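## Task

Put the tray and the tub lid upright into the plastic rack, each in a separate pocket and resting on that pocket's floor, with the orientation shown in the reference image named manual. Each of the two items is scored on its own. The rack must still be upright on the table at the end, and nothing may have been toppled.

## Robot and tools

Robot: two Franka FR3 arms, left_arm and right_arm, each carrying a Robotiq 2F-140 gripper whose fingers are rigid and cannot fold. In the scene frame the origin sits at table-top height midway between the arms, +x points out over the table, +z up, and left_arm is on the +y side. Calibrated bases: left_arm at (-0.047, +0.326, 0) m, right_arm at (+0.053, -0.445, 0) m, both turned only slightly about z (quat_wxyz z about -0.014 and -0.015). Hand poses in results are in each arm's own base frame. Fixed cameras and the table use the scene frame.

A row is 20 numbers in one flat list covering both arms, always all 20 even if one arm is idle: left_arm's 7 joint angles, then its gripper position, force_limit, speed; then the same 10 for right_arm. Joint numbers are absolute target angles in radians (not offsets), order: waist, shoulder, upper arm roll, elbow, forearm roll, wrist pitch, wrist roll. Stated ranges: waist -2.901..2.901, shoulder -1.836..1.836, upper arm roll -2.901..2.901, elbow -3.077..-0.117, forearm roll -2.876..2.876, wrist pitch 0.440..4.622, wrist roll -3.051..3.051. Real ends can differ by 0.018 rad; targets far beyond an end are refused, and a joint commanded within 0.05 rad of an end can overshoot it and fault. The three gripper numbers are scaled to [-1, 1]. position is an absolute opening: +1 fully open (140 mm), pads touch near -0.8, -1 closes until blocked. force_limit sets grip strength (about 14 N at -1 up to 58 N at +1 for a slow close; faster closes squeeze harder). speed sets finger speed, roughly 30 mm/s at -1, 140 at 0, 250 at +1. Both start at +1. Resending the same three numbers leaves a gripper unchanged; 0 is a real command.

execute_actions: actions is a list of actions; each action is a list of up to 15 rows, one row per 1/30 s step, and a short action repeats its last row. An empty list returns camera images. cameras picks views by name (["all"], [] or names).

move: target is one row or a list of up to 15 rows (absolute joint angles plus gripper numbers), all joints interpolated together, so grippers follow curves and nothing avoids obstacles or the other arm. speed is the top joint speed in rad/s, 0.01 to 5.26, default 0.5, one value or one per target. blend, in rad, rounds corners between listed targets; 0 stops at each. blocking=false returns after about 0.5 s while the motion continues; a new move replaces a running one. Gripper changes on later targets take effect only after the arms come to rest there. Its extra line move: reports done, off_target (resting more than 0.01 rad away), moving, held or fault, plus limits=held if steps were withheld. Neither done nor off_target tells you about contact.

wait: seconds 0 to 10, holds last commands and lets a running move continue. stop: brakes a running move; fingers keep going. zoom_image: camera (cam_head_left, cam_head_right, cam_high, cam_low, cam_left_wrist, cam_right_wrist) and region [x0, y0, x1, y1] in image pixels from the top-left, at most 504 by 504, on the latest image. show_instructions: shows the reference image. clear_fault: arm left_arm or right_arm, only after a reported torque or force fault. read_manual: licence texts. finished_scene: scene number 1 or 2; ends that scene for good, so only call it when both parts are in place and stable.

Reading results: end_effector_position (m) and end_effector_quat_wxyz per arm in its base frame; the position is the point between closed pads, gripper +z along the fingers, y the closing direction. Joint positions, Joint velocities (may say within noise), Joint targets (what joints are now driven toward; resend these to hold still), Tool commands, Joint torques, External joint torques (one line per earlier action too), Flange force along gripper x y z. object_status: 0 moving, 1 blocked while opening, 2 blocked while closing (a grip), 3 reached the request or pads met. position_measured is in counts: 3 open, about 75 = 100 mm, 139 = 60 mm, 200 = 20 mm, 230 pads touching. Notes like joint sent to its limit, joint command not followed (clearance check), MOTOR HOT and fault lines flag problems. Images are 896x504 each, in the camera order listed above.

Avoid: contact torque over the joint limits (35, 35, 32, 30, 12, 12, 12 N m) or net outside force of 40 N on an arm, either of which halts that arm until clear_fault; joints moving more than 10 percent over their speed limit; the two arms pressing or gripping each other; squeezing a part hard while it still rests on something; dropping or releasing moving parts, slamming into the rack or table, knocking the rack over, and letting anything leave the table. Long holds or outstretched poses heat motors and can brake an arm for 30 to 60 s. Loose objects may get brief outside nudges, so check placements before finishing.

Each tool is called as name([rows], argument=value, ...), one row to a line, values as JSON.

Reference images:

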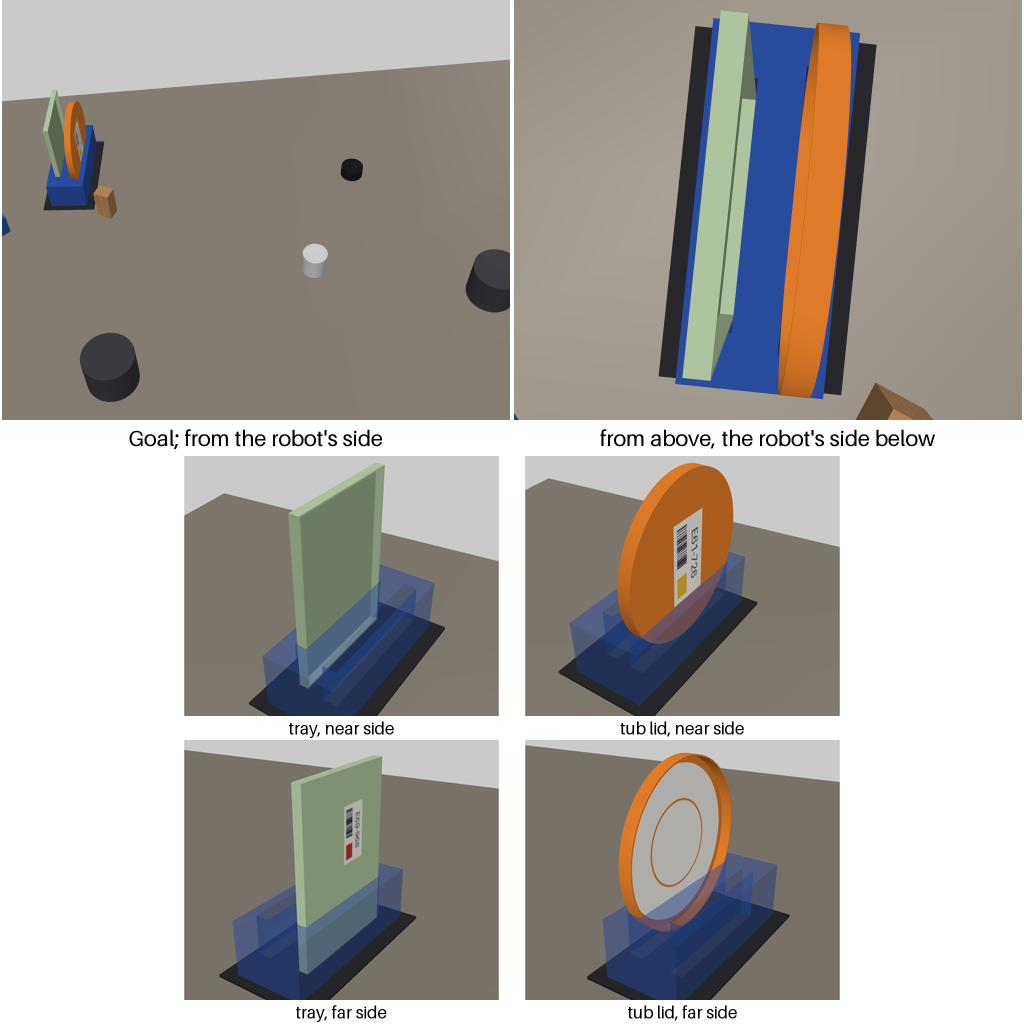

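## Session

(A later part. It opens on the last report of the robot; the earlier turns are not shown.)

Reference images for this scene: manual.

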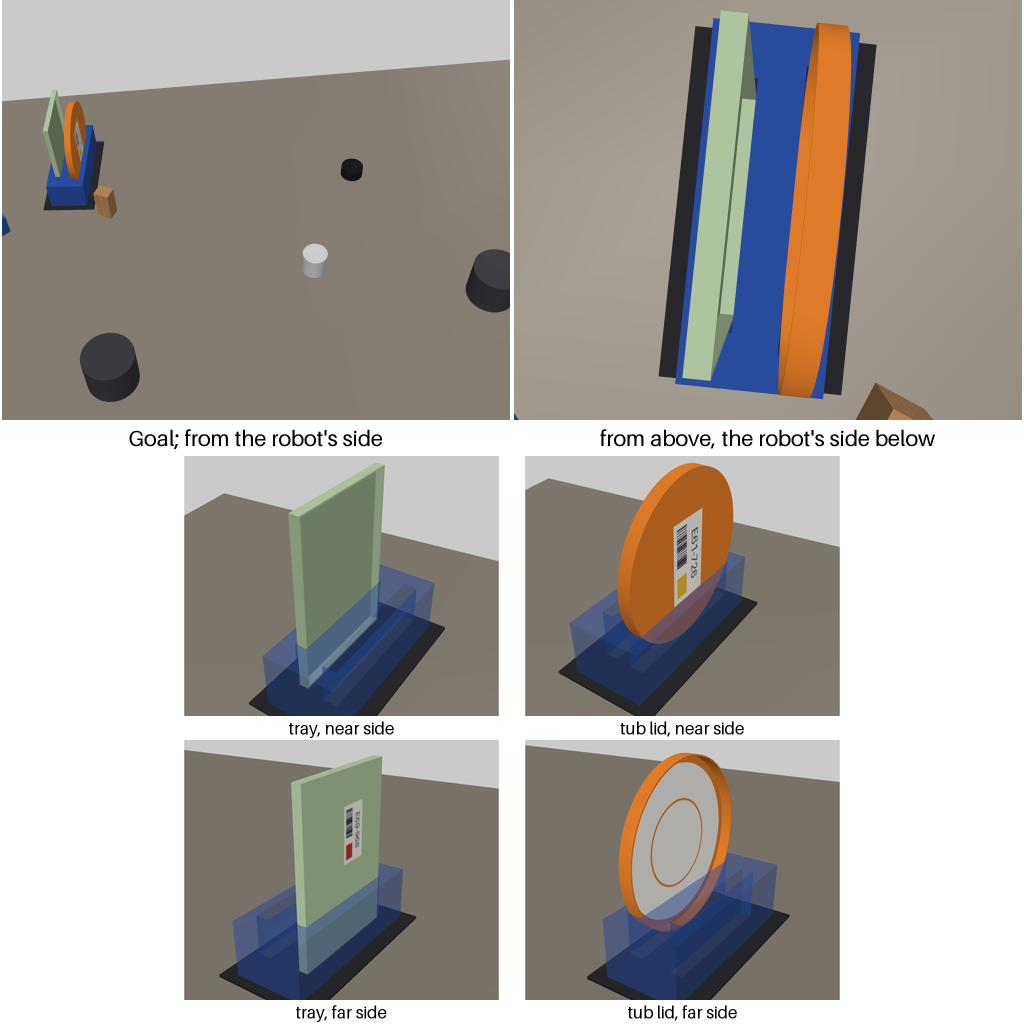

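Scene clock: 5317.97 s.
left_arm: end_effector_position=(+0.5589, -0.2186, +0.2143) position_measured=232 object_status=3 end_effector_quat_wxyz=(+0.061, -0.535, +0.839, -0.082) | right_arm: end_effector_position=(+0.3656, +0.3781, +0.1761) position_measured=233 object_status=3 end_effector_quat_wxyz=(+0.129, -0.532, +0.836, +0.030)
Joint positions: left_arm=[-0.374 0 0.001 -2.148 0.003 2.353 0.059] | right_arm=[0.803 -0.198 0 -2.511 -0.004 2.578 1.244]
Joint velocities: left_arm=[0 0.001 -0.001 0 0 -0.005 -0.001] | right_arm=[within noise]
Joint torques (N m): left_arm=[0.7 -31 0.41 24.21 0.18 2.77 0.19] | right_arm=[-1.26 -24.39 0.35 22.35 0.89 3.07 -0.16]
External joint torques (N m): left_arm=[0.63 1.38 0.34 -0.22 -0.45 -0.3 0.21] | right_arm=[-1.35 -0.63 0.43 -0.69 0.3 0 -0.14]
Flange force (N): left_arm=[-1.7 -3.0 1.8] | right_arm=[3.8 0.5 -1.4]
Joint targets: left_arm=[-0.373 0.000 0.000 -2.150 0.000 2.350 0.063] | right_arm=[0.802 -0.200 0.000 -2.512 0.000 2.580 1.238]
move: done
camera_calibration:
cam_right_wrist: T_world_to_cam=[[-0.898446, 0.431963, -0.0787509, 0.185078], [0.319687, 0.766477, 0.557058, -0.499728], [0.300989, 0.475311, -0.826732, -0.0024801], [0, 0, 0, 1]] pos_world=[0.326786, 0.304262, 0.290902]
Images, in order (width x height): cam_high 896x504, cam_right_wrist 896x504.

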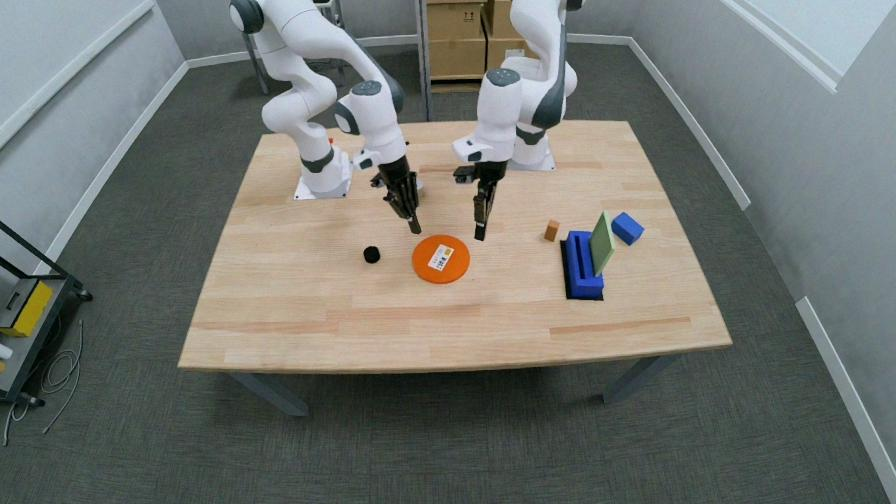

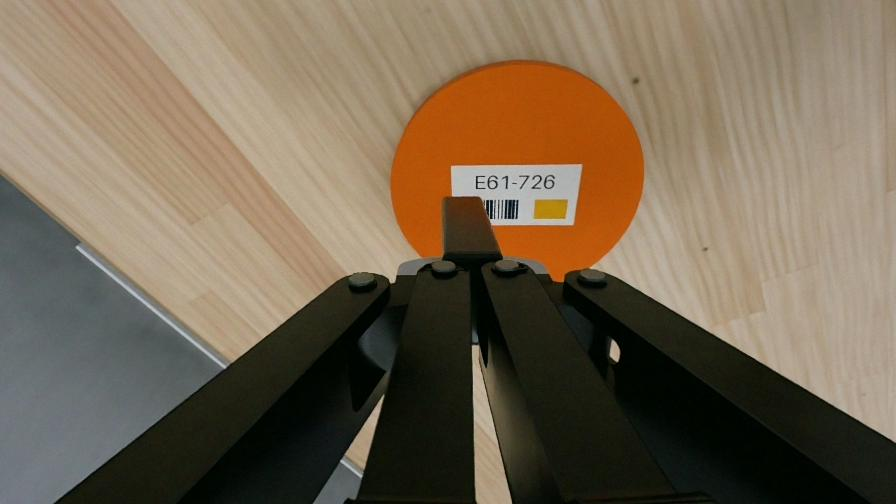

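move([
  [-0.20,-0.45,-0.2,-2.4,0,2.1,-0.1,-1,-1,-0.5,0.7,-0.1,0,-2.3,0,2.4,0.4,-1,-1,0],
  [0.37,-0.45,-0.74,-2.4,0,2.0,-0.9,-1,-1,-0.5,0.6484,0.4260,0,-1.7511,0,2.1771,-0.5733,-1,-1,0],
], speed=[0.5, 0.6], blend=[0.05, 0])

move([
  [0.37,-0.45,-0.74,-2.4,0,2.0,-0.9,-1,-1,-0.5,0.6484,0.4260,0,-1.7511,0,2.1771,-0.5733,1,0,0],
  [1.2378,1.0280,-1.3333,-2.3803,-0.0212,2.3606,-2.8798,-1,-1,-0.5,0.6484,0.4260,0,-1.7511,0,2.1771,-0.5733,1,0,0],
], speed=[0.5, 0.5], cameras=["cam_right_wrist", "cam_left_wrist", "cam_high"])

Scene clock: 5349.87 s.
left_arm: end_effector_position=(+0.4088, -0.1021, +0.2335) position_measured=232 object_status=3 end_effector_quat_wxyz=(-0.141, +0.870, -0.468, -0.053) | right_arm: end_effector_position=(+0.5239, +0.3968, +0.1184) position_measured=233 object_status=3 end_effector_quat_wxyz=(+0.000, +0.984, -0.176, +0.003)
Joint positions: left_arm=[0.369 -0.448 -0.739 -2.399 0.003 2.002 -0.895] | right_arm=[0.65 0.424 0 -1.752 -0.004 2.18 -0.566]
Joint velocities: left_arm=[0 0 0 -0.001 -0.001 -0.001 -0.006] | right_arm=[0 0.001 0 0.001 0.001 0 -0.006]
Joint torques (N m): left_arm=[0.75 -10.72 8.54 23.44 0.64 2.15 -0.13] | right_arm=[-1.09 -44.91 0.82 23.75 0.98 2.23 -0.01]
External joint torques (N m): left_arm=[0.67 0.1 0.51 0.18 -0.4 -0.24 -0.11] | right_arm=[-1.38 0.4 0.23 -0.12 0.33 -0.44 -0.01]
Flange force (N): left_arm=[-0.1 -0.9 -1.0] | right_arm=[2.1 -0.3 -0.3]
Joint targets: left_arm=[0.370 -0.450 -0.740 -2.400 0.000 2.000 -0.900] | right_arm=[0.648 0.426 0.000 -1.751 0.000 2.177 -0.573]
move: done

Scene clock: 5356.57 s.
left_arm: end_effector_position=(+0.4041, -0.2830, +0.1199) position_measured=232 object_status=3 end_effector_quat_wxyz=(+0.285, +0.713, +0.493, -0.409) | right_arm: end_effector_position=(+0.5239, +0.3968, +0.1184) position_measured=3 object_status=3 end_effector_quat_wxyz=(+0.000, +0.985, -0.175, +0.003)
Joint positions: left_arm=[1.237 1.026 -1.332 -2.381 -0.018 2.358 -2.874] | right_arm=[0.65 0.424 0 -1.752 -0.004 2.18 -0.567]
Joint velocities: left_arm=[-0.001 -0.001 0.003 0 0 0.001 -0.006] | right_arm=[within noise]
Joint torques (N m): left_arm=[0.8 -20.3 -24.78 8.59 -0.28 1.06 -0.19] | right_arm=[-1.08 -45.02 0.77 23.71 0.94 2.24 -0.09]
External joint torques (N m): left_arm=[0.68 1.56 -0.61 0.17 -0.47 0.36 -0.17] | right_arm=[-1.3 0.22 0.25 -0.11 0.29 -0.41 -0.09]
Flange force (N): left_arm=[-1.3 -1.3 -0.4] | right_arm=[1.8 0.2 -0.5]
Joint targets: left_arm=[1.238 1.028 -1.333 -2.380 -0.021 2.361 -2.880] | right_arm=[0.648 0.426 0.000 -1.751 0.000 2.177 -0.573]
move: done
camera_calibration:
cam_left_wrist: T_world_to_cam=[[0.938886, -0.344155, -0.0070654, -0.468198], [-0.0637186, -0.193927, 0.978944, -0.137745], [-0.338279, -0.918667, -0.204005, 0.0427138], [0, 0, 0, 1]] pos_world=[0.445257, -0.148606, 0.140251]
cam_right_wrist: T_world_to_cam=[[-0.34561, -0.938357, 0.00629202, 0.558768], [-0.884887, 0.328133, 0.33061, 0.299225], [-0.312295, 0.108694, -0.943746, 0.373972], [0, 0, 0, 1]] pos_world=[0.574686, 0.38549, 0.250492]
Images, in order (width x height): cam_high 896x504, cam_left_wrist 896x504, cam_right_wrist 896x504.

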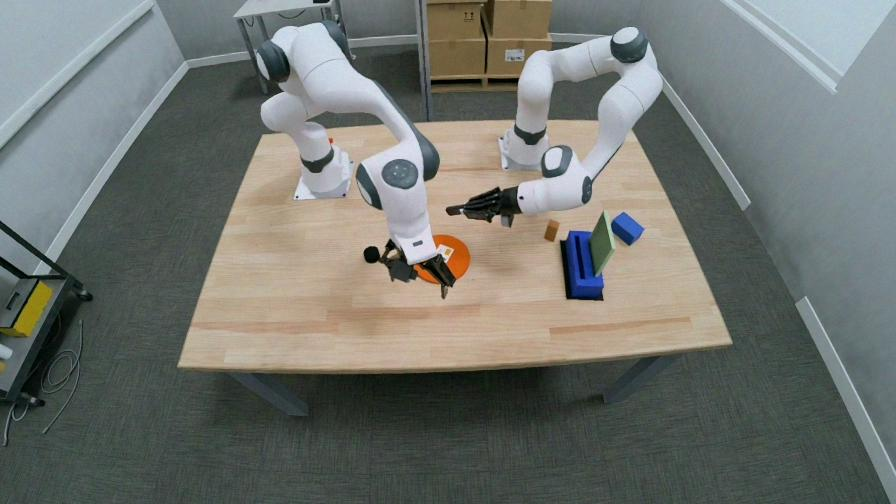

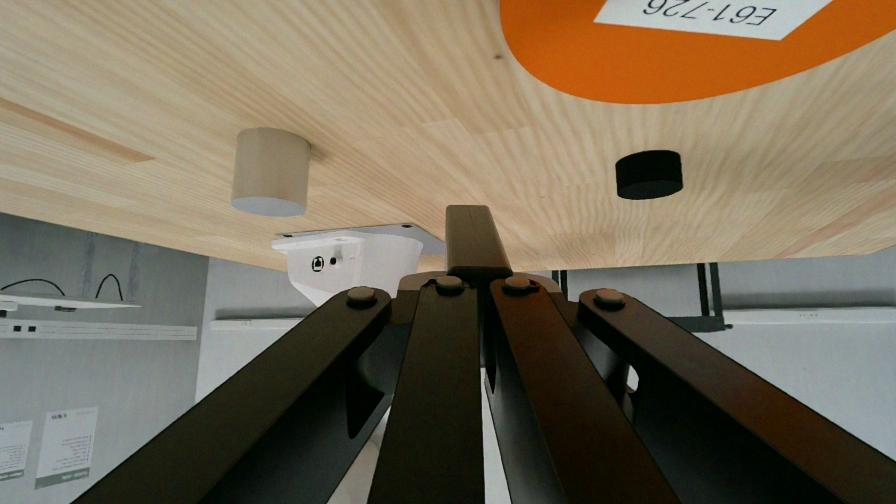

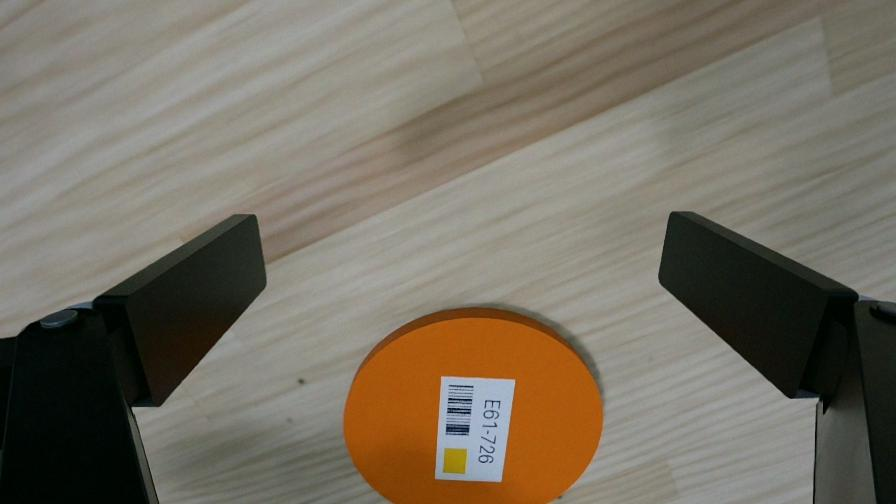

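move([
  [1.1890,1.2168,-1.1226,-2.3860,0.2282,2.4718,-2.8798,-1,-1,-0.5,0.7393,0.4611,0,-2.0094,0,2.4705,-0.4824,1,0,0],
], speed=0.3, cameras=["cam_right_wrist", "cam_left_wrist"])

Scene clock: 5370.20 s.
left_arm: end_effector_position=(+0.3843, -0.2754, +0.0219) position_measured=232 object_status=3 end_effector_quat_wxyz=(+0.287, +0.710, +0.496, -0.409) | right_arm: end_effector_position=(+0.4490, +0.4056, +0.0140) position_measured=3 object_status=3 end_effector_quat_wxyz=(+0.003, +0.985, -0.170, +0.000)
Joint positions: left_arm=[1.19 1.214 -1.124 -2.385 0.225 2.469 -2.876] | right_arm=[0.737 0.456 -0.001 -2.007 -0.004 2.46 -0.49]
Joint velocities: left_arm=[within noise] | right_arm=[-0.002 0 -0.001 0 0.001 0.002 0.005]
Joint torques (N m): left_arm=[0 -23.05 -24.71 2.22 1 1.05 -0.19] | right_arm=[0.66 -39.7 2.08 19.52 1.07 3.97 0.4]
External joint torques (N m): left_arm=[-0.09 1.49 0.01 0.1 0.53 0.37 -0.17] | right_arm=[0.49 3.85 1.56 -1.52 0.58 1.31 0.4]
Flange force (N): left_arm=[1.5 1.4 2.5] | right_arm=[-1.1 -1.6 9.9]
Joint targets: left_arm=[1.189 1.217 -1.123 -2.386 0.228 2.472 -2.880] | right_arm=[0.739 0.461 0.000 -2.009 0.000 2.470 -0.482]
move: off_target (right_arm); right_arm: the wrist pitch is farthest, 0.011 rad from its target
camera_calibration:
cam_left_wrist: T_world_to_cam=[[0.941203, -0.337721, -0.00901214, -0.446745], [-0.0595401, -0.192074, 0.979573, -0.0427471], [-0.332553, -0.92144, -0.200888, 0.0199457], [0, 0, 0, 1]] pos_world=[0.424566, -0.140707, 0.0418546]
cam_right_wrist: T_world_to_cam=[[-0.336773, -0.941495, 0.0130772, 0.538879], [-0.885814, 0.321503, 0.334617, 0.267646], [-0.319245, 0.101106, -0.942263, 0.25725], [0, 0, 0, 1]] pos_world=[0.50069, 0.395294, 0.145791]
Images, in order (width x height): cam_left_wrist 896x504, cam_right_wrist 896x504.

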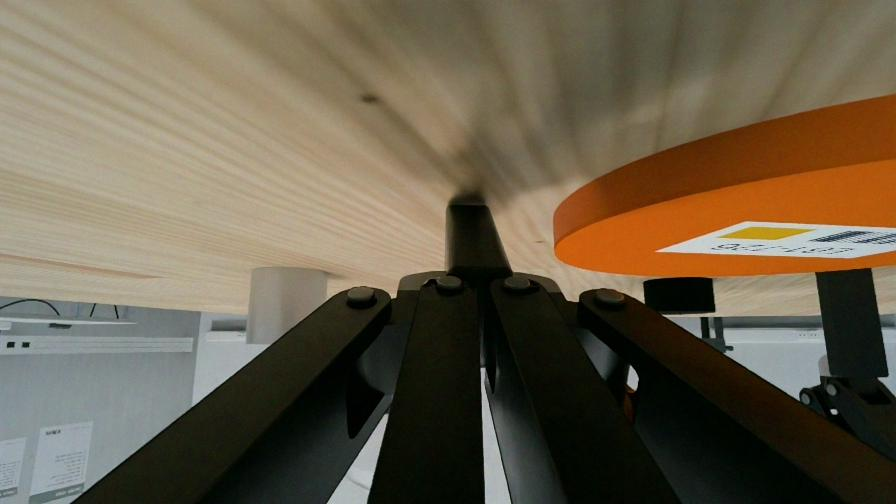

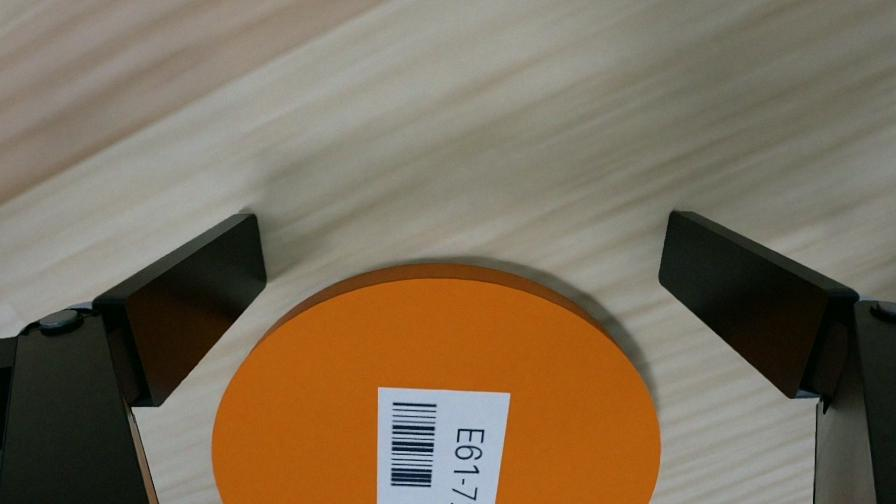

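move([
  [1.1890,1.2168,-1.1226,-2.3860,0.2282,2.4718,-2.8798,-1,-1,-0.5,0.7850,0.4400,0,-2.0450,0,2.4850,-0.4370,1,0,0],
  [1.1313,1.2285,-1.1214,-2.3122,0.2063,2.4513,-2.8798,-1,-1,-0.5,0.7850,0.4400,0,-2.0450,0,2.4850,-0.4370,1,0,0],
  [1.0961,1.2357,-1.1207,-2.2672,0.1930,2.4389,-2.8798,-1,-1,-0.5,0.7850,0.4400,0,-2.0450,0,2.4850,-0.4370,1,0,0],
], speed=[0.1, 0.1, 0.05], blend=[0, 0.01, 0], cameras=["cam_right_wrist", "cam_left_wrist"])

Scene clock: 5391.03 s.
left_arm: end_effector_position=(+0.4097, -0.2895, +0.0208) position_measured=232 object_status=3 end_effector_quat_wxyz=(+0.281, +0.714, +0.489, -0.415) | right_arm: end_effector_position=(+0.4304, +0.4202, +0.0149) position_measured=3 object_status=3 end_effector_quat_wxyz=(-0.003, +0.984, -0.175, +0.005)
Joint positions: left_arm=[1.095 1.234 -1.12 -2.275 0.197 2.427 -2.877] | right_arm=[0.781 0.438 -0.006 -2.04 -0.004 2.489 -0.44]
Joint torques (N m): left_arm=[1.14 -25.59 -27.43 7.35 -0.25 2.8 -0.17] | right_arm=[2.5 -41.29 4.54 17.78 1.26 1.79 0.21]
External joint torques (N m): left_arm=[1.3 1.22 -1.35 4.48 -0.61 2.15 -0.14] | right_arm=[2.13 1.36 3.93 -2.99 0.79 -0.88 0.22]
Flange force (N): left_arm=[3.1 10.8 0.1] | right_arm=[-7.0 4.7 0.8]
Joint targets: left_arm=[1.096 1.236 -1.121 -2.267 0.193 2.439 -2.880] | right_arm=[0.785 0.440 0.000 -2.045 0.000 2.485 -0.437]
move: off_target (left_arm); left_arm: the wrist pitch is farthest, 0.012 rad from its target
camera_calibration:
cam_left_wrist: T_world_to_cam=[[0.934114, -0.356651, -0.0152351, -0.477964], [-0.0568019, -0.190635, 0.980016, -0.0434857], [-0.352428, -0.914581, -0.198333, 0.0253075], [0, 0, 0, 1]] pos_world=[0.452922, -0.15561, 0.0403541]
cam_right_wrist: T_world_to_cam=[[-0.346279, -0.938131, 0.000463566, 0.549312], [-0.886514, 0.327388, 0.326971, 0.244074], [-0.306893, 0.112812, -0.945034, 0.24047], [0, 0, 0, 1]] pos_world=[0.480389, 0.408292, 0.147192]
Images, in order (width x height): cam_left_wrist 896x504, cam_right_wrist 896x504.

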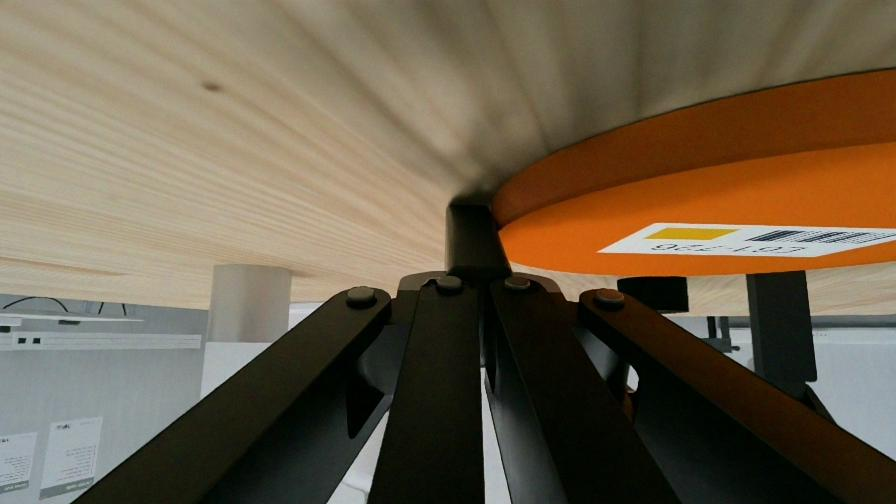

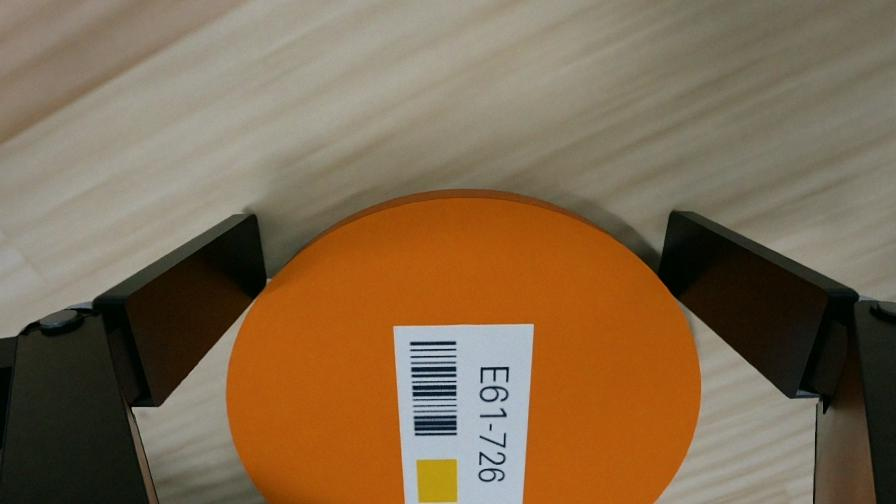

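move([
  [1.1051,1.2339,-1.1209,-2.2788,0.1964,2.4421,-2.8798,-1,-1,-0.5,1.1264,0.3416,-0.2504,-2.1497,-0.2964,2.5463,-0.0873,1,0,0],
  [1.1137,1.2321,-1.1211,-2.2897,0.1997,2.4451,-2.8798,-1,-1,-0.5,1.5418,0.3094,-0.5486,-2.1981,-0.6011,2.4840,0.2793,1,0,0],
], speed=0.13, blend=[0.02, 0])

move([
  [1.1212,1.2306,-1.1212,-2.2993,0.2025,2.4478,-2.8798,-1,-1,-0.5,1.5537,0.2963,-0.3992,-2.1796,-0.9245,2.2496,0.6283,1,0,0],
  [1.1262,1.2296,-1.1213,-2.3057,0.2044,2.4496,-2.8798,-1,-1,-0.5,1.6588,0.3793,-0.3314,-2.1258,-1.0514,1.9916,0.8290,1,0,0],
], speed=0.1, blend=[0.02, 0], cameras=["cam_right_wrist", "cam_low"])

Scene clock: 5459.20 s.
left_arm: end_effector_position=(+0.4012, -0.2883, +0.0205) position_measured=232 object_status=3 end_effector_quat_wxyz=(+0.280, +0.712, +0.489, -0.419) | right_arm: end_effector_position=(+0.4089, +0.4265, +0.0820) position_measured=3 object_status=3 end_effector_quat_wxyz=(+0.049, +0.950, -0.170, +0.256)
Joint positions: left_arm=[1.11 1.235 -1.118 -2.295 0.199 2.427 -2.878] | right_arm=[1.534 0.31 -0.556 -2.195 -0.601 2.48 0.268]
Joint velocities: left_arm=[within noise] | right_arm=[0 0 0 0 -0.002 -0.001 0.006]
Joint torques (N m): left_arm=[2.18 -26.37 -28.81 6.74 0.43 3.54 -0.13] | right_arm=[3.82 -33.45 0.14 17.98 1.36 2.6 0.57]
External joint torques (N m): left_arm=[2.03 0.03 -3.17 4.01 0.09 2.92 -0.1] | right_arm=[3.82 0.44 4.99 -2.33 0.81 0.72 0.56]
Flange force (N): left_arm=[-2.3 5.6 -1.7] | right_arm=[-9.1 3.9 -1.9]
Joint targets: left_arm=[1.114 1.232 -1.121 -2.290 0.200 2.445 -2.880] | right_arm=[1.542 0.309 -0.549 -2.198 -0.601 2.484 0.279]
move: off_target (left_arm, right_arm); left_arm: the wrist pitch is farthest, 0.018 rad from its target; right_arm: the wrist roll is farthest, 0.011 rad from its target

Scene clock: 5465.93 s.
left_arm: end_effector_position=(+0.3964, -0.2875, +0.0206) position_measured=232 object_status=3 end_effector_quat_wxyz=(+0.280, +0.711, +0.489, -0.420) | right_arm: end_effector_position=(+0.3633, +0.4453, +0.1371) position_measured=3 object_status=3 end_effector_quat_wxyz=(+0.089, +0.850, -0.157, +0.495)
Joint positions: left_arm=[1.121 1.233 -1.118 -2.311 0.203 2.433 -2.878] | right_arm=[1.653 0.373 -0.341 -2.122 -1.054 1.983 0.823]
Joint velocities: left_arm=[within noise] | right_arm=[-0.001 0 0 -0.001 0 -0.002 0.004]
Joint torques (N m): left_arm=[3.16 -26.58 -28.03 6.73 0.53 3.28 -0.09] | right_arm=[2.27 -33.33 0.64 16.18 0.78 1.13 0.26]
External joint torques (N m): left_arm=[3.2 -0.53 -2.4 4.26 0.17 2.66 -0.06] | right_arm=[2.39 3.54 4.8 -2.82 1.41 1.52 0.24]
Flange force (N): left_arm=[-1.4 3.2 -4.3] | right_arm=[-10.6 1.2 -0.8]
Joint targets: left_arm=[1.126 1.230 -1.121 -2.306 0.204 2.450 -2.880] | right_arm=[1.659 0.379 -0.331 -2.126 -1.051 1.992 0.829]
move: off_target (left_arm); left_arm: the wrist pitch is farthest, 0.016 rad from its target
camera_calibration:
cam_right_wrist: T_world_to_cam=[[-0.362803, -0.931865, -0.000737389, 0.552865], [-0.704792, 0.274914, -0.653981, 0.228313], [0.609625, -0.236747, -0.756511, 0.129327], [0, 0, 0, 1]] pos_world=[0.282654, 0.483047, 0.247558]
Images, in order (width x height): cam_low 896x504, cam_right_wrist 896x504.

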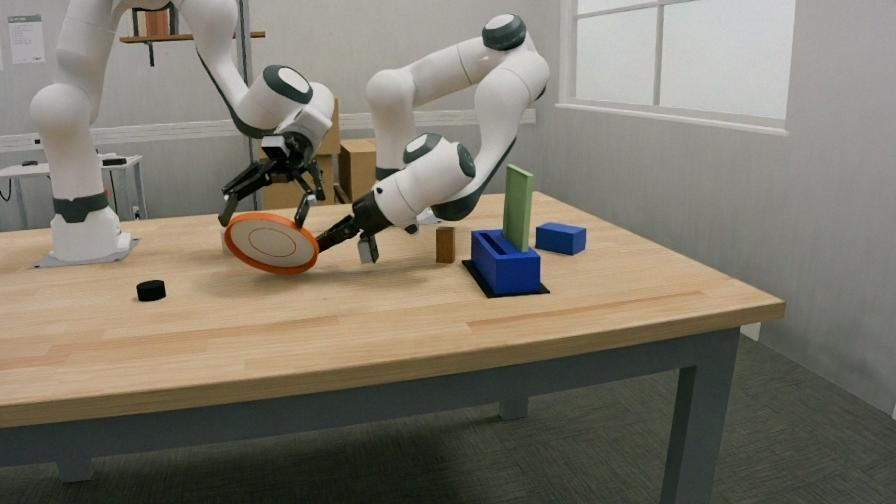

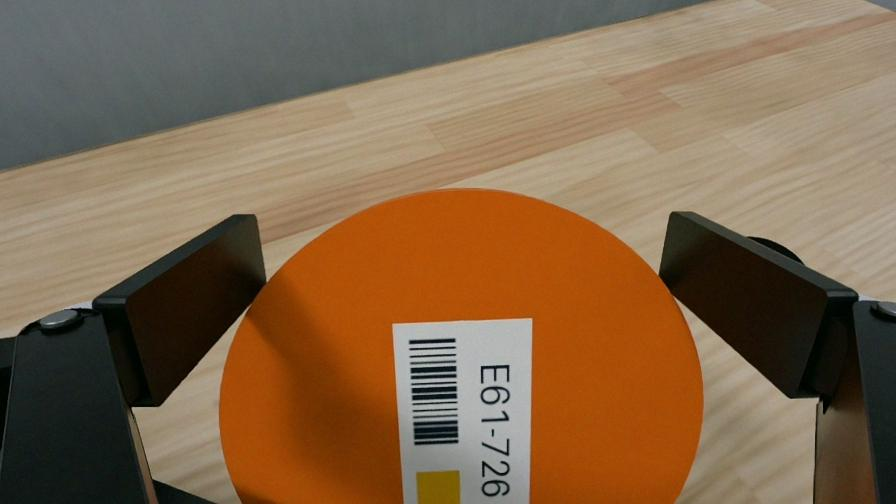

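move([
  [1.1281,1.2292,-1.1214,-2.3081,0.2051,2.4503,-2.8798,-1,-1,-0.5,1.7694,0.4555,-0.3765,-2.0874,-1.0640,1.8895,0.8858,1,0,0],
  [1.1281,1.2292,-1.1214,-2.3081,0.2051,2.4503,-2.8798,-1,-1,-0.5,1.8473,0.5623,-0.3797,-2.0262,-1.0697,1.7638,0.9425,1,0,0],
  [1.1281,1.2292,-1.1214,-2.3081,0.2051,2.4503,-2.8798,-1,-1,-0.5,1.8398,0.5623,-0.3797,-2.0262,-1.0697,1.7638,0.9425,1,0,0],
], speed=[0.08, 0.06, 0.02])

move([
  [1.1281,1.2292,-1.1214,-2.3081,0.2051,2.4503,-2.8798,-1,-1,-0.5,1.8333,0.5623,-0.3797,-2.0262,-1.0697,1.7638,0.9425,1,0,0],
], speed=0.02, cameras=["cam_right_wrist"])

Scene clock: 5480.63 s.
left_arm: end_effector_position=(+0.3964, -0.2869, +0.0213) position_measured=232 object_status=3 end_effector_quat_wxyz=(+0.281, +0.711, +0.490, -0.419) | right_arm: end_effector_position=(+0.3340, +0.4545, +0.1518) position_measured=3 object_status=3 end_effector_quat_wxyz=(+0.112, +0.771, -0.145, +0.609)
Joint positions: left_arm=[1.126 1.232 -1.12 -2.315 0.203 2.436 -2.878] | right_arm=[1.839 0.556 -0.387 -2.024 -1.072 1.752 0.94]
Joint torques (N m): left_arm=[2.24 -25.86 -26.93 6.58 0.68 3.02 -0.07] | right_arm=[0.67 -36.6 -3.11 15.01 0.3 0.26 0.08]
External joint torques (N m): left_arm=[2.14 0.13 -1.35 3.99 0.31 2.38 -0.04] | right_arm=[0.7 2.76 3.87 -1.98 1.41 1.68 0.05]
Flange force (N): left_arm=[1.4 5.6 -1.3] | right_arm=[-8.6 1.0 -0.7]
Joint targets: left_arm=[1.128 1.229 -1.121 -2.308 0.205 2.450 -2.880] | right_arm=[1.840 0.562 -0.380 -2.026 -1.070 1.764 0.943]
move: off_target (left_arm, right_arm); left_arm: the wrist pitch is farthest, 0.015 rad from its target; right_arm: the wrist pitch is farthest, 0.012 rad from its target

Scene clock: 5481.33 s.
left_arm: end_effector_position=(+0.3970, -0.2870, +0.0214) position_measured=232 object_status=3 end_effector_quat_wxyz=(+0.281, +0.711, +0.490, -0.418) | right_arm: end_effector_position=(+0.3359, +0.4534, +0.1512) position_measured=3 object_status=3 end_effector_quat_wxyz=(+0.112, +0.772, -0.147, +0.609)
Joint positions: left_arm=[1.126 1.232 -1.12 -2.315 0.203 2.437 -2.878] | right_arm=[1.833 0.557 -0.386 -2.024 -1.072 1.753 0.941]
Joint torques (N m): left_arm=[2.11 -25.9 -26.76 6.4 0.66 2.76 -0.12] | right_arm=[-0.48 -36.64 -3.73 14.85 0.23 0.04 0.13]
External joint torques (N m): left_arm=[2.12 0.06 -1.16 3.9 0.29 2.13 -0.09] | right_arm=[-0.52 2.91 3.2 -2.29 1.35 1.44 0.1]
Flange force (N): left_arm=[1.6 5.6 -1.7] | right_arm=[-8.4 0.9 1.1]
Joint targets: left_arm=[1.128 1.229 -1.121 -2.308 0.205 2.450 -2.880] | right_arm=[1.833 0.562 -0.380 -2.026 -1.070 1.764 0.943]
move: off_target (left_arm); left_arm: the wrist pitch is farthest, 0.013 rad from its target
camera_calibration:
cam_right_wrist: T_world_to_cam=[[-0.371212, -0.928532, -0.00549534, 0.552607], [-0.505525, 0.207058, -0.837598, 0.207552], [0.778874, -0.308149, -0.546259, 0.102454], [0, 0, 0, 1]] pos_world=[0.230259, 0.501709, 0.232848]
Images, in order (width x height): cam_right_wrist 896x504.

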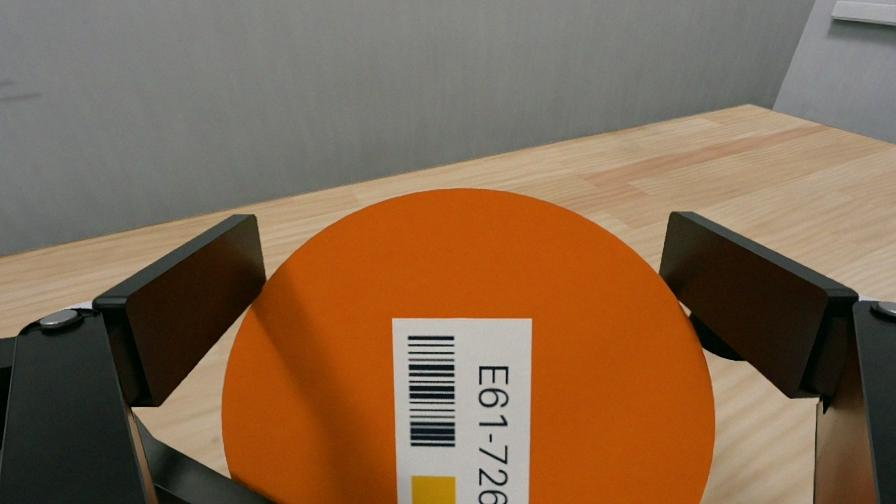

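move([
  [1.1281,1.2292,-1.1214,-2.3081,0.2051,2.4503,-2.8798,-1,-1,-0.5,1.8258,0.5623,-0.3797,-2.0262,-1.0697,1.7638,0.9425,1,0,0],
], speed=0.02)

move([
  [1.1281,1.2292,-1.1214,-2.3081,0.2051,2.4503,-2.8798,-1,-1,-0.5,1.8183,0.5623,-0.3797,-2.0262,-1.0697,1.7638,0.9425,1,0,0],
], speed=0.02, cameras=["cam_right_wrist"])

Scene clock: 5495.87 s.
left_arm: end_effector_position=(+0.3978, -0.2870, +0.0215) position_measured=232 object_status=3 end_effector_quat_wxyz=(+0.282, +0.711, +0.490, -0.418) | right_arm: end_effector_position=(+0.3386, +0.4517, +0.1503) position_measured=3 object_status=3 end_effector_quat_wxyz=(+0.113, +0.772, -0.150, +0.608)
Joint positions: left_arm=[1.126 1.232 -1.12 -2.314 0.203 2.438 -2.878] | right_arm=[1.826 0.557 -0.385 -2.024 -1.072 1.756 0.943]
Joint torques (N m): left_arm=[2.14 -26.03 -26.47 6.11 0.66 2.56 -0.08] | right_arm=[-0.52 -36.79 -4.16 14.8 0.07 -0.34 0.11]
External joint torques (N m): left_arm=[2.12 -0.1 -0.94 3.63 0.29 1.94 -0.06] | right_arm=[-0.64 2.79 2.69 -2.32 1.17 1.05 0.08]
Flange force (N): left_arm=[1.6 4.7 -1.9] | right_arm=[-7.4 1.2 1.2]
Joint targets: left_arm=[1.128 1.229 -1.121 -2.308 0.205 2.450 -2.880] | right_arm=[1.826 0.562 -0.380 -2.026 -1.070 1.764 0.943]
move: off_target (left_arm); left_arm: the wrist pitch is farthest, 0.012 rad from its target

Scene clock: 5496.57 s.
left_arm: end_effector_position=(+0.3990, -0.2868, +0.0216) position_measured=232 object_status=3 end_effector_quat_wxyz=(+0.283, +0.711, +0.491, -0.417) | right_arm: end_effector_position=(+0.3415, +0.4496, +0.1498) position_measured=3 object_status=3 end_effector_quat_wxyz=(+0.115, +0.771, -0.152, +0.607)
Joint positions: left_arm=[1.126 1.232 -1.121 -2.314 0.203 2.44 -2.878] | right_arm=[1.819 0.558 -0.385 -2.024 -1.072 1.757 0.943]
Joint torques (N m): left_arm=[1.96 -25.91 -26.23 5.56 0.67 2.29 -0.06] | right_arm=[-0.52 -37.35 -4.61 14.81 -0.15 -0.49 0.05]
External joint torques (N m): left_arm=[1.99 0.15 -0.47 3 0.28 1.64 -0.04] | right_arm=[-0.42 2.14 2.4 -2.19 0.94 0.92 0.03]
Flange force (N): left_arm=[2.1 3.5 -1.4] | right_arm=[-5.6 2.3 1.1]
Joint targets: left_arm=[1.128 1.229 -1.121 -2.308 0.205 2.450 -2.880] | right_arm=[1.818 0.562 -0.380 -2.026 -1.070 1.764 0.943]
move: done
camera_calibration:
cam_right_wrist: T_world_to_cam=[[-0.381869, -0.924197, -0.00591265, 0.552822], [-0.50514, 0.214067, -0.836068, 0.206498], [0.773957, -0.316282, -0.548594, 0.10177], [0, 0, 0, 1]] pos_world=[0.236651, 0.4989, 0.231746]
Images, in order (width x height): cam_right_wrist 896x504.

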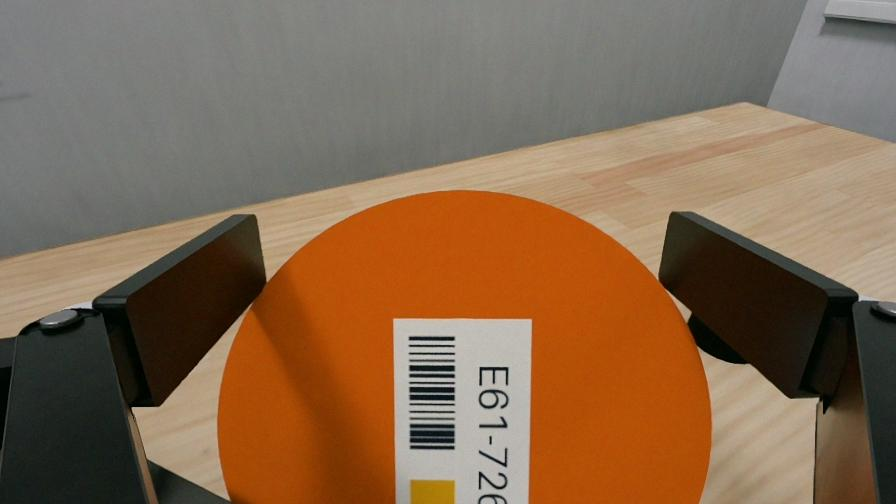

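move([
  [1.1281,1.2292,-1.1214,-2.3081,0.2051,2.4503,-2.8798,-1,-1,-0.5,1.8108,0.5623,-0.3797,-2.0262,-1.0697,1.7638,0.9425,1,0,0],
], speed=0.02)

move([
  [1.1281,1.2292,-1.1214,-2.3081,0.2051,2.4503,-2.8798,-1,-1,-0.5,1.8033,0.5623,-0.3797,-2.0262,-1.0697,1.7638,0.9425,1,0,0],
], speed=0.02, cameras=["cam_right_wrist"])

Scene clock: 5503.90 s.
left_arm: end_effector_position=(+0.3997, -0.2868, +0.0217) position_measured=232 object_status=3 end_effector_quat_wxyz=(+0.283, +0.711, +0.491, -0.416) | right_arm: end_effector_position=(+0.3443, +0.4475, +0.1491) position_measured=3 object_status=3 end_effector_quat_wxyz=(+0.117, +0.771, -0.154, +0.606)
Joint positions: left_arm=[1.126 1.232 -1.121 -2.313 0.203 2.441 -2.878] | right_arm=[1.812 0.558 -0.384 -2.024 -1.072 1.758 0.943]
Joint torques (N m): left_arm=[1.73 -25.98 -26.05 5.24 0.67 2.11 -0.1] | right_arm=[-0.86 -37.61 -4.9 15.35 -0.41 -0.65 0.01]
External joint torques (N m): left_arm=[1.6 0.11 -0.41 2.53 0.27 1.44 -0.08] | right_arm=[-0.85 1.8 2.02 -1.65 0.69 0.74 -0.02]
Flange force (N): left_arm=[1.7 3.1 -0.9] | right_arm=[-4.8 0.9 1.3]
Joint targets: left_arm=[1.128 1.229 -1.121 -2.308 0.205 2.450 -2.880] | right_arm=[1.811 0.562 -0.380 -2.026 -1.070 1.764 0.943]
move: done

Scene clock: 5504.60 s.
left_arm: end_effector_position=(+0.4011, -0.2864, +0.0216) position_measured=232 object_status=3 end_effector_quat_wxyz=(+0.284, +0.711, +0.492, -0.415) | right_arm: end_effector_position=(+0.3472, +0.4453, +0.1486) position_measured=3 object_status=3 end_effector_quat_wxyz=(+0.119, +0.771, -0.156, +0.606)
Joint positions: left_arm=[1.126 1.232 -1.121 -2.312 0.203 2.443 -2.878] | right_arm=[1.804 0.559 -0.383 -2.024 -1.072 1.759 0.943]
Joint torques (N m): left_arm=[1.53 -25.92 -26.06 4.57 0.69 1.78 -0.09] | right_arm=[-0.87 -37.91 -5.25 15.28 -0.6 -0.83 0.03]
External joint torques (N m): left_arm=[1.47 0.15 -0.42 1.91 0.29 1.12 -0.06] | right_arm=[-0.92 1.69 1.64 -1.8 0.5 0.56 0.01]
Flange force (N): left_arm=[1.1 1.7 -1.1] | right_arm=[-4.0 1.7 1.8]
Joint targets: left_arm=[1.128 1.229 -1.121 -2.308 0.205 2.450 -2.880] | right_arm=[1.803 0.562 -0.380 -2.026 -1.070 1.764 0.943]
move: done
camera_calibration:
cam_right_wrist: T_world_to_cam=[[-0.392962, -0.919541, -0.00491901, 0.552675], [-0.504166, 0.219921, -0.835136, 0.20623], [0.769024, -0.325697, -0.550022, 0.101444], [0, 0, 0, 1]] pos_world=[0.243141, 0.495893, 0.230745]
Images, in order (width x height): cam_right_wrist 896x504.

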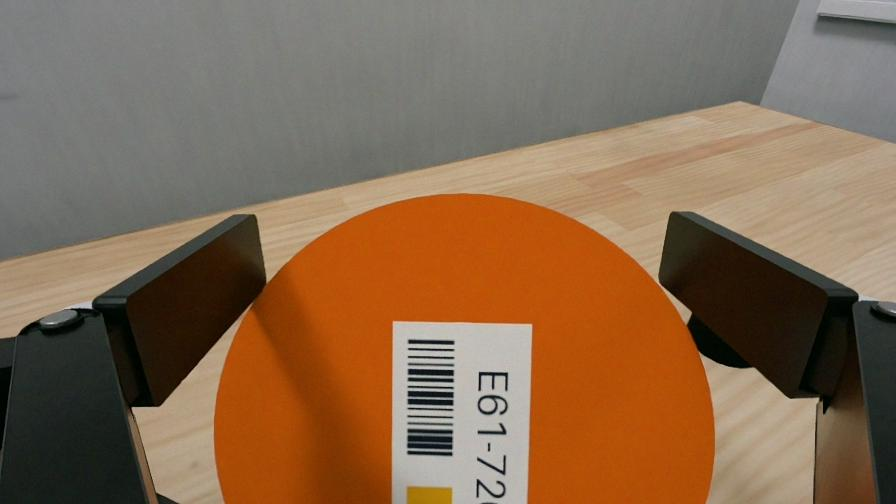

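move([
  [1.1281,1.2292,-1.1214,-2.3081,0.2051,2.4503,-2.8798,-1,-1,-0.5,1.7958,0.5623,-0.3797,-2.0262,-1.0697,1.7638,0.9425,1,0,0],
  [1.1463,1.2255,-1.1217,-2.3314,0.2120,2.4567,-2.8798,-1,-1,-0.5,1.7958,0.5623,-0.3797,-2.0262,-1.0697,1.7638,0.9425,1,0,0],
], speed=[0.02, 0.015], cameras=["cam_right_wrist", "cam_left_wrist"])

Scene clock: 5515.80 s.
left_arm: end_effector_position=(+0.3995, -0.2820, +0.0211) position_measured=232 object_status=3 end_effector_quat_wxyz=(+0.286, +0.709, +0.496, -0.412) | right_arm: end_effector_position=(+0.3497, +0.4430, +0.1472) position_measured=3 object_status=3 end_effector_quat_wxyz=(+0.121, +0.771, -0.158, +0.605)
Joint positions: left_arm=[1.145 1.228 -1.121 -2.33 0.209 2.454 -2.878] | right_arm=[1.797 0.559 -0.382 -2.025 -1.072 1.761 0.943]
Joint torques (N m): left_arm=[0.71 -25.53 -26.09 2.37 0.95 1.02 -0.06] | right_arm=[-0.95 -38.6 -6.12 15.8 -0.98 -1.12 0.13]
External joint torques (N m): left_arm=[0.68 0.11 -0.66 -0.1 0.52 0.35 -0.03] | right_arm=[-1.01 0.89 0.73 -1.18 0.1 0.27 0.1]
Flange force (N): left_arm=[-1.4 -2.3 -0.8] | right_arm=[-1.9 1.5 2.0]
Joint targets: left_arm=[1.146 1.226 -1.122 -2.331 0.212 2.457 -2.880] | right_arm=[1.796 0.562 -0.380 -2.026 -1.070 1.764 0.943]
move: done
camera_calibration:
cam_left_wrist: T_world_to_cam=[[0.940992, -0.338195, -0.0125511, -0.463275], [-0.0550433, -0.189534, 0.98033, -0.0434452], [-0.333921, -0.921792, -0.196966, 0.0192034], [0, 0, 0, 1]] pos_world=[0.43996, -0.14721, 0.0405585]
cam_right_wrist: T_world_to_cam=[[-0.397666, -0.917525, -0.00304685, 0.551973], [-0.504857, 0.221581, -0.834279, 0.206131], [0.766147, -0.330226, -0.551335, 0.101193], [0, 0, 0, 1]] pos_world=[0.246039, 0.494191, 0.229444]
Images, in order (width x height): cam_left_wrist 896x504, cam_right_wrist 896x504.

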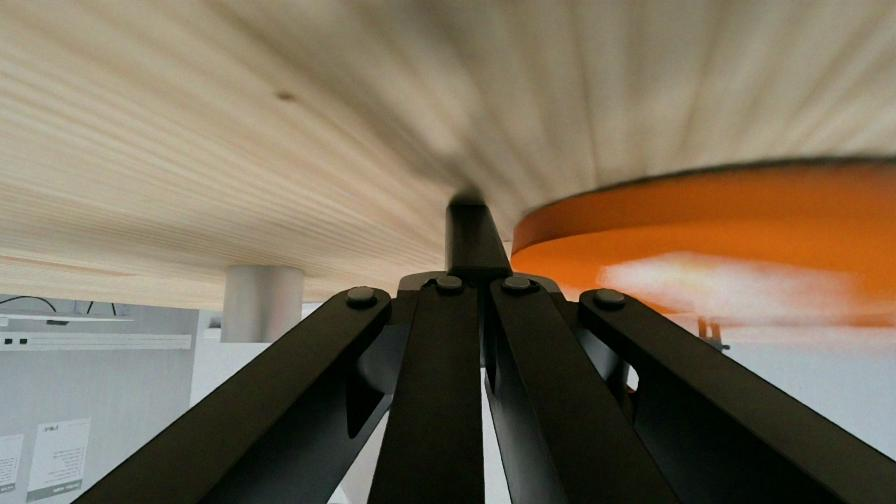

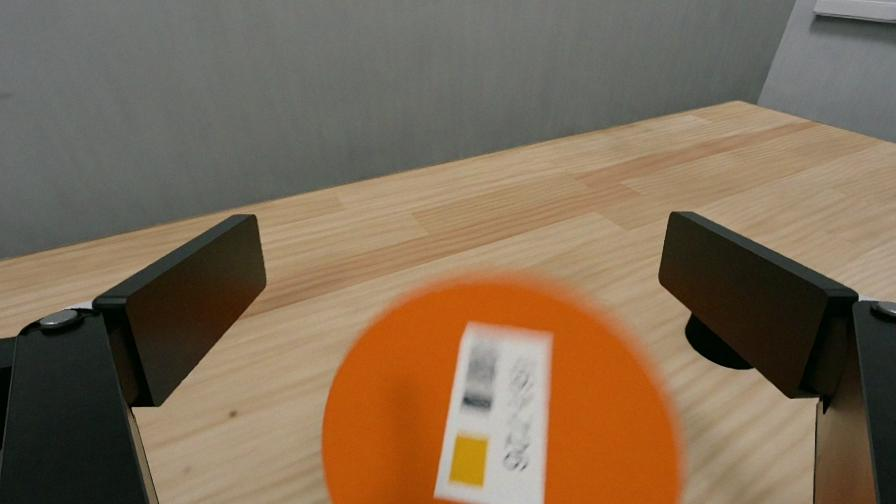

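move([
  [1.1890,1.2168,-1.1226,-2.3860,0.2282,2.4718,-2.8798,-1,-1,-0.5,1.6588,0.3793,-0.3314,-2.1258,-1.0514,1.9916,0.8290,1,0,0],
  [1.2216,1.2102,-1.1232,-2.4277,0.2405,2.4834,-2.8798,-1,-1,-0.5,1.5418,0.25,-0.5486,-2.1981,-0.6011,2.4840,0.2793,1,0,0],
  [1.2216,1.2102,-1.1232,-2.4277,0.2405,2.4834,-2.8798,-1,-1,-0.5,0.6484,0.4260,0,-1.7511,0,2.1771,-0.5733,1,0,0],
], speed=[0.25, 0.3, 0.4], blend=[0.03, 0.05, 0], cameras=["cam_right_wrist"])

Scene clock: 5670.13 s.
left_arm: end_effector_position=(+0.3706, -0.2736, +0.0221) position_measured=232 object_status=3 end_effector_quat_wxyz=(+0.287, +0.709, +0.496, -0.412) | right_arm: end_effector_position=(+0.5250, +0.3957, +0.1189) position_measured=3 object_status=3 end_effector_quat_wxyz=(+0.000, +0.984, -0.177, +0.003)
Joint positions: left_arm=[1.22 1.212 -1.122 -2.426 0.238 2.481 -2.878] | right_arm=[0.649 0.423 -0.002 -1.752 -0.004 2.18 -0.566]
Joint velocities: left_arm=[within noise] | right_arm=[0 0 0.001 0.001 0.002 0 -0.006]
Joint torques (N m): left_arm=[0.8 -23.52 -25.01 1.18 1.02 1.04 -0.11] | right_arm=[-0.74 -44.45 1.09 23.78 1.06 2.23 -0.16]
External joint torques (N m): left_arm=[0.63 0.19 -0.7 -0.54 0.52 0.35 -0.08] | right_arm=[-0.9 0.97 0.62 -0.14 0.41 -0.44 -0.16]
Flange force (N): left_arm=[-2.2 -3.3 -0.7] | right_arm=[2.6 -1.9 0.4]
Joint targets: left_arm=[1.222 1.210 -1.123 -2.428 0.240 2.483 -2.880] | right_arm=[0.648 0.426 0.000 -1.751 0.000 2.177 -0.573]
move: done
camera_calibration:
cam_right_wrist: T_world_to_cam=[[-0.349026, -0.937093, 0.0061664, 0.559365], [-0.884076, 0.331448, 0.329473, 0.298826], [-0.31079, 0.109543, -0.944145, 0.373774], [0, 0, 0, 1]] pos_world=[0.575583, 0.384187, 0.250993]
Images, in order (width x height): cam_right_wrist 896x504.

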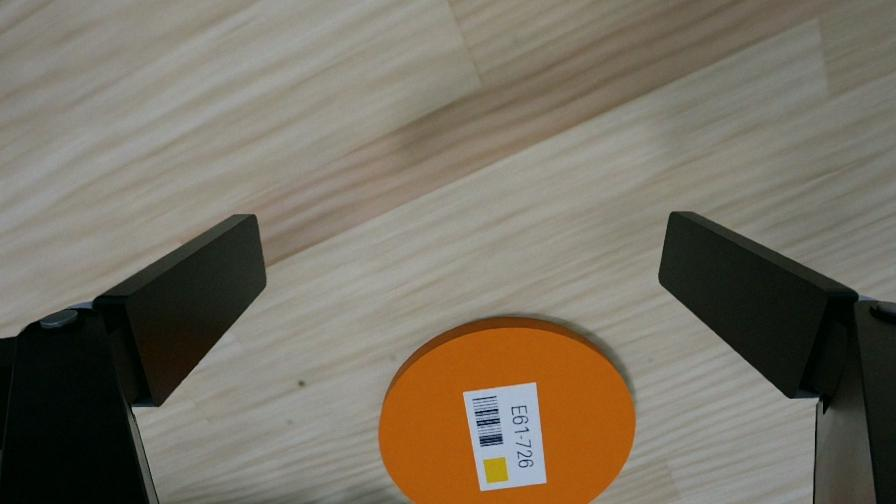

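move([
  [1.2216,1.2102,-1.1232,-2.4277,0.2405,2.4834,-2.8798,-1,-1,-0.5,0.7393,0.4521,0,-2.0094,0,2.4705,-0.4824,1,0,0],
  [1.2216,1.2102,-1.1232,-2.4277,0.2405,2.4834,-2.8798,-1,-1,-0.5,0.7850,0.4400,0,-2.0450,0,2.4850,-0.4370,1,0,0],
  [1.1313,1.2285,-1.1214,-2.3122,0.2063,2.4513,-2.8798,-1,-1,-0.5,0.7850,0.4400,0,-2.0450,0,2.4850,-0.4370,1,0,0],
  [1.0961,1.2357,-1.1207,-2.2672,0.1930,2.4389,-2.8798,-1,-1,-0.5,0.7850,0.4400,0,-2.0450,0,2.4850,-0.4370,1,0,0],
], speed=[0.25, 0.08, 0.1, 0.05], blend=[0.0, 0.0, 0.01, 0], cameras=["cam_right_wrist"])

Scene clock: 5703.67 s.
left_arm: end_effector_position=(+0.4027, -0.2881, +0.0204) position_measured=232 object_status=3 end_effector_quat_wxyz=(+0.275, +0.715, +0.486, -0.421) | right_arm: end_effector_position=(+0.4359, +0.4128, +0.0145) position_measured=3 object_status=3 end_effector_quat_wxyz=(+0.000, +0.984, -0.176, +0.006)
Joint positions: left_arm=[1.098 1.232 -1.118 -2.278 0.197 2.41 -2.878] | right_arm=[0.775 0.438 -0.014 -2.041 -0.005 2.486 -0.449]
Joint torques (N m): left_arm=[-0.54 -24.21 -28.4 9.81 -0.51 5.6 -0.1] | right_arm=[6.07 -40.74 8.76 18.18 2.67 2.24 0.82]
External joint torques (N m): left_arm=[-0.64 2.6 -2.54 6.83 -0.81 4.96 -0.07] | right_arm=[5.89 1.93 8.43 -2.6 2.18 -0.43 0.82]
Flange force (N): left_arm=[5.0 21.8 8.7] | right_arm=[-12.7 -0.6 2.9]
Joint targets: left_arm=[1.096 1.236 -1.121 -2.267 0.193 2.439 -2.880] | right_arm=[0.785 0.440 0.000 -2.045 0.000 2.485 -0.437]
move: off_target (left_arm, right_arm); left_arm: the wrist pitch is farthest, 0.029 rad from its target; right_arm: the upper arm roll is farthest, 0.014 rad from its target
camera_calibration:
cam_right_wrist: T_world_to_cam=[[-0.348338, -0.937353, 0.00540535, 0.544759], [-0.886028, 0.331136, 0.324505, 0.249806], [-0.305966, 0.108248, -0.945868, 0.24412], [0, 0, 0, 1]] pos_world=[0.485788, 0.401487, 0.146898]
Images, in order (width x height): cam_right_wrist 896x504.

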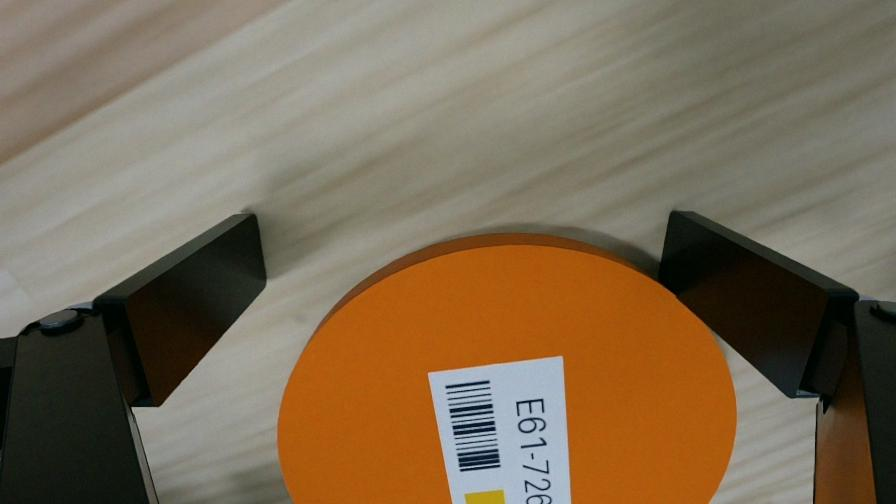

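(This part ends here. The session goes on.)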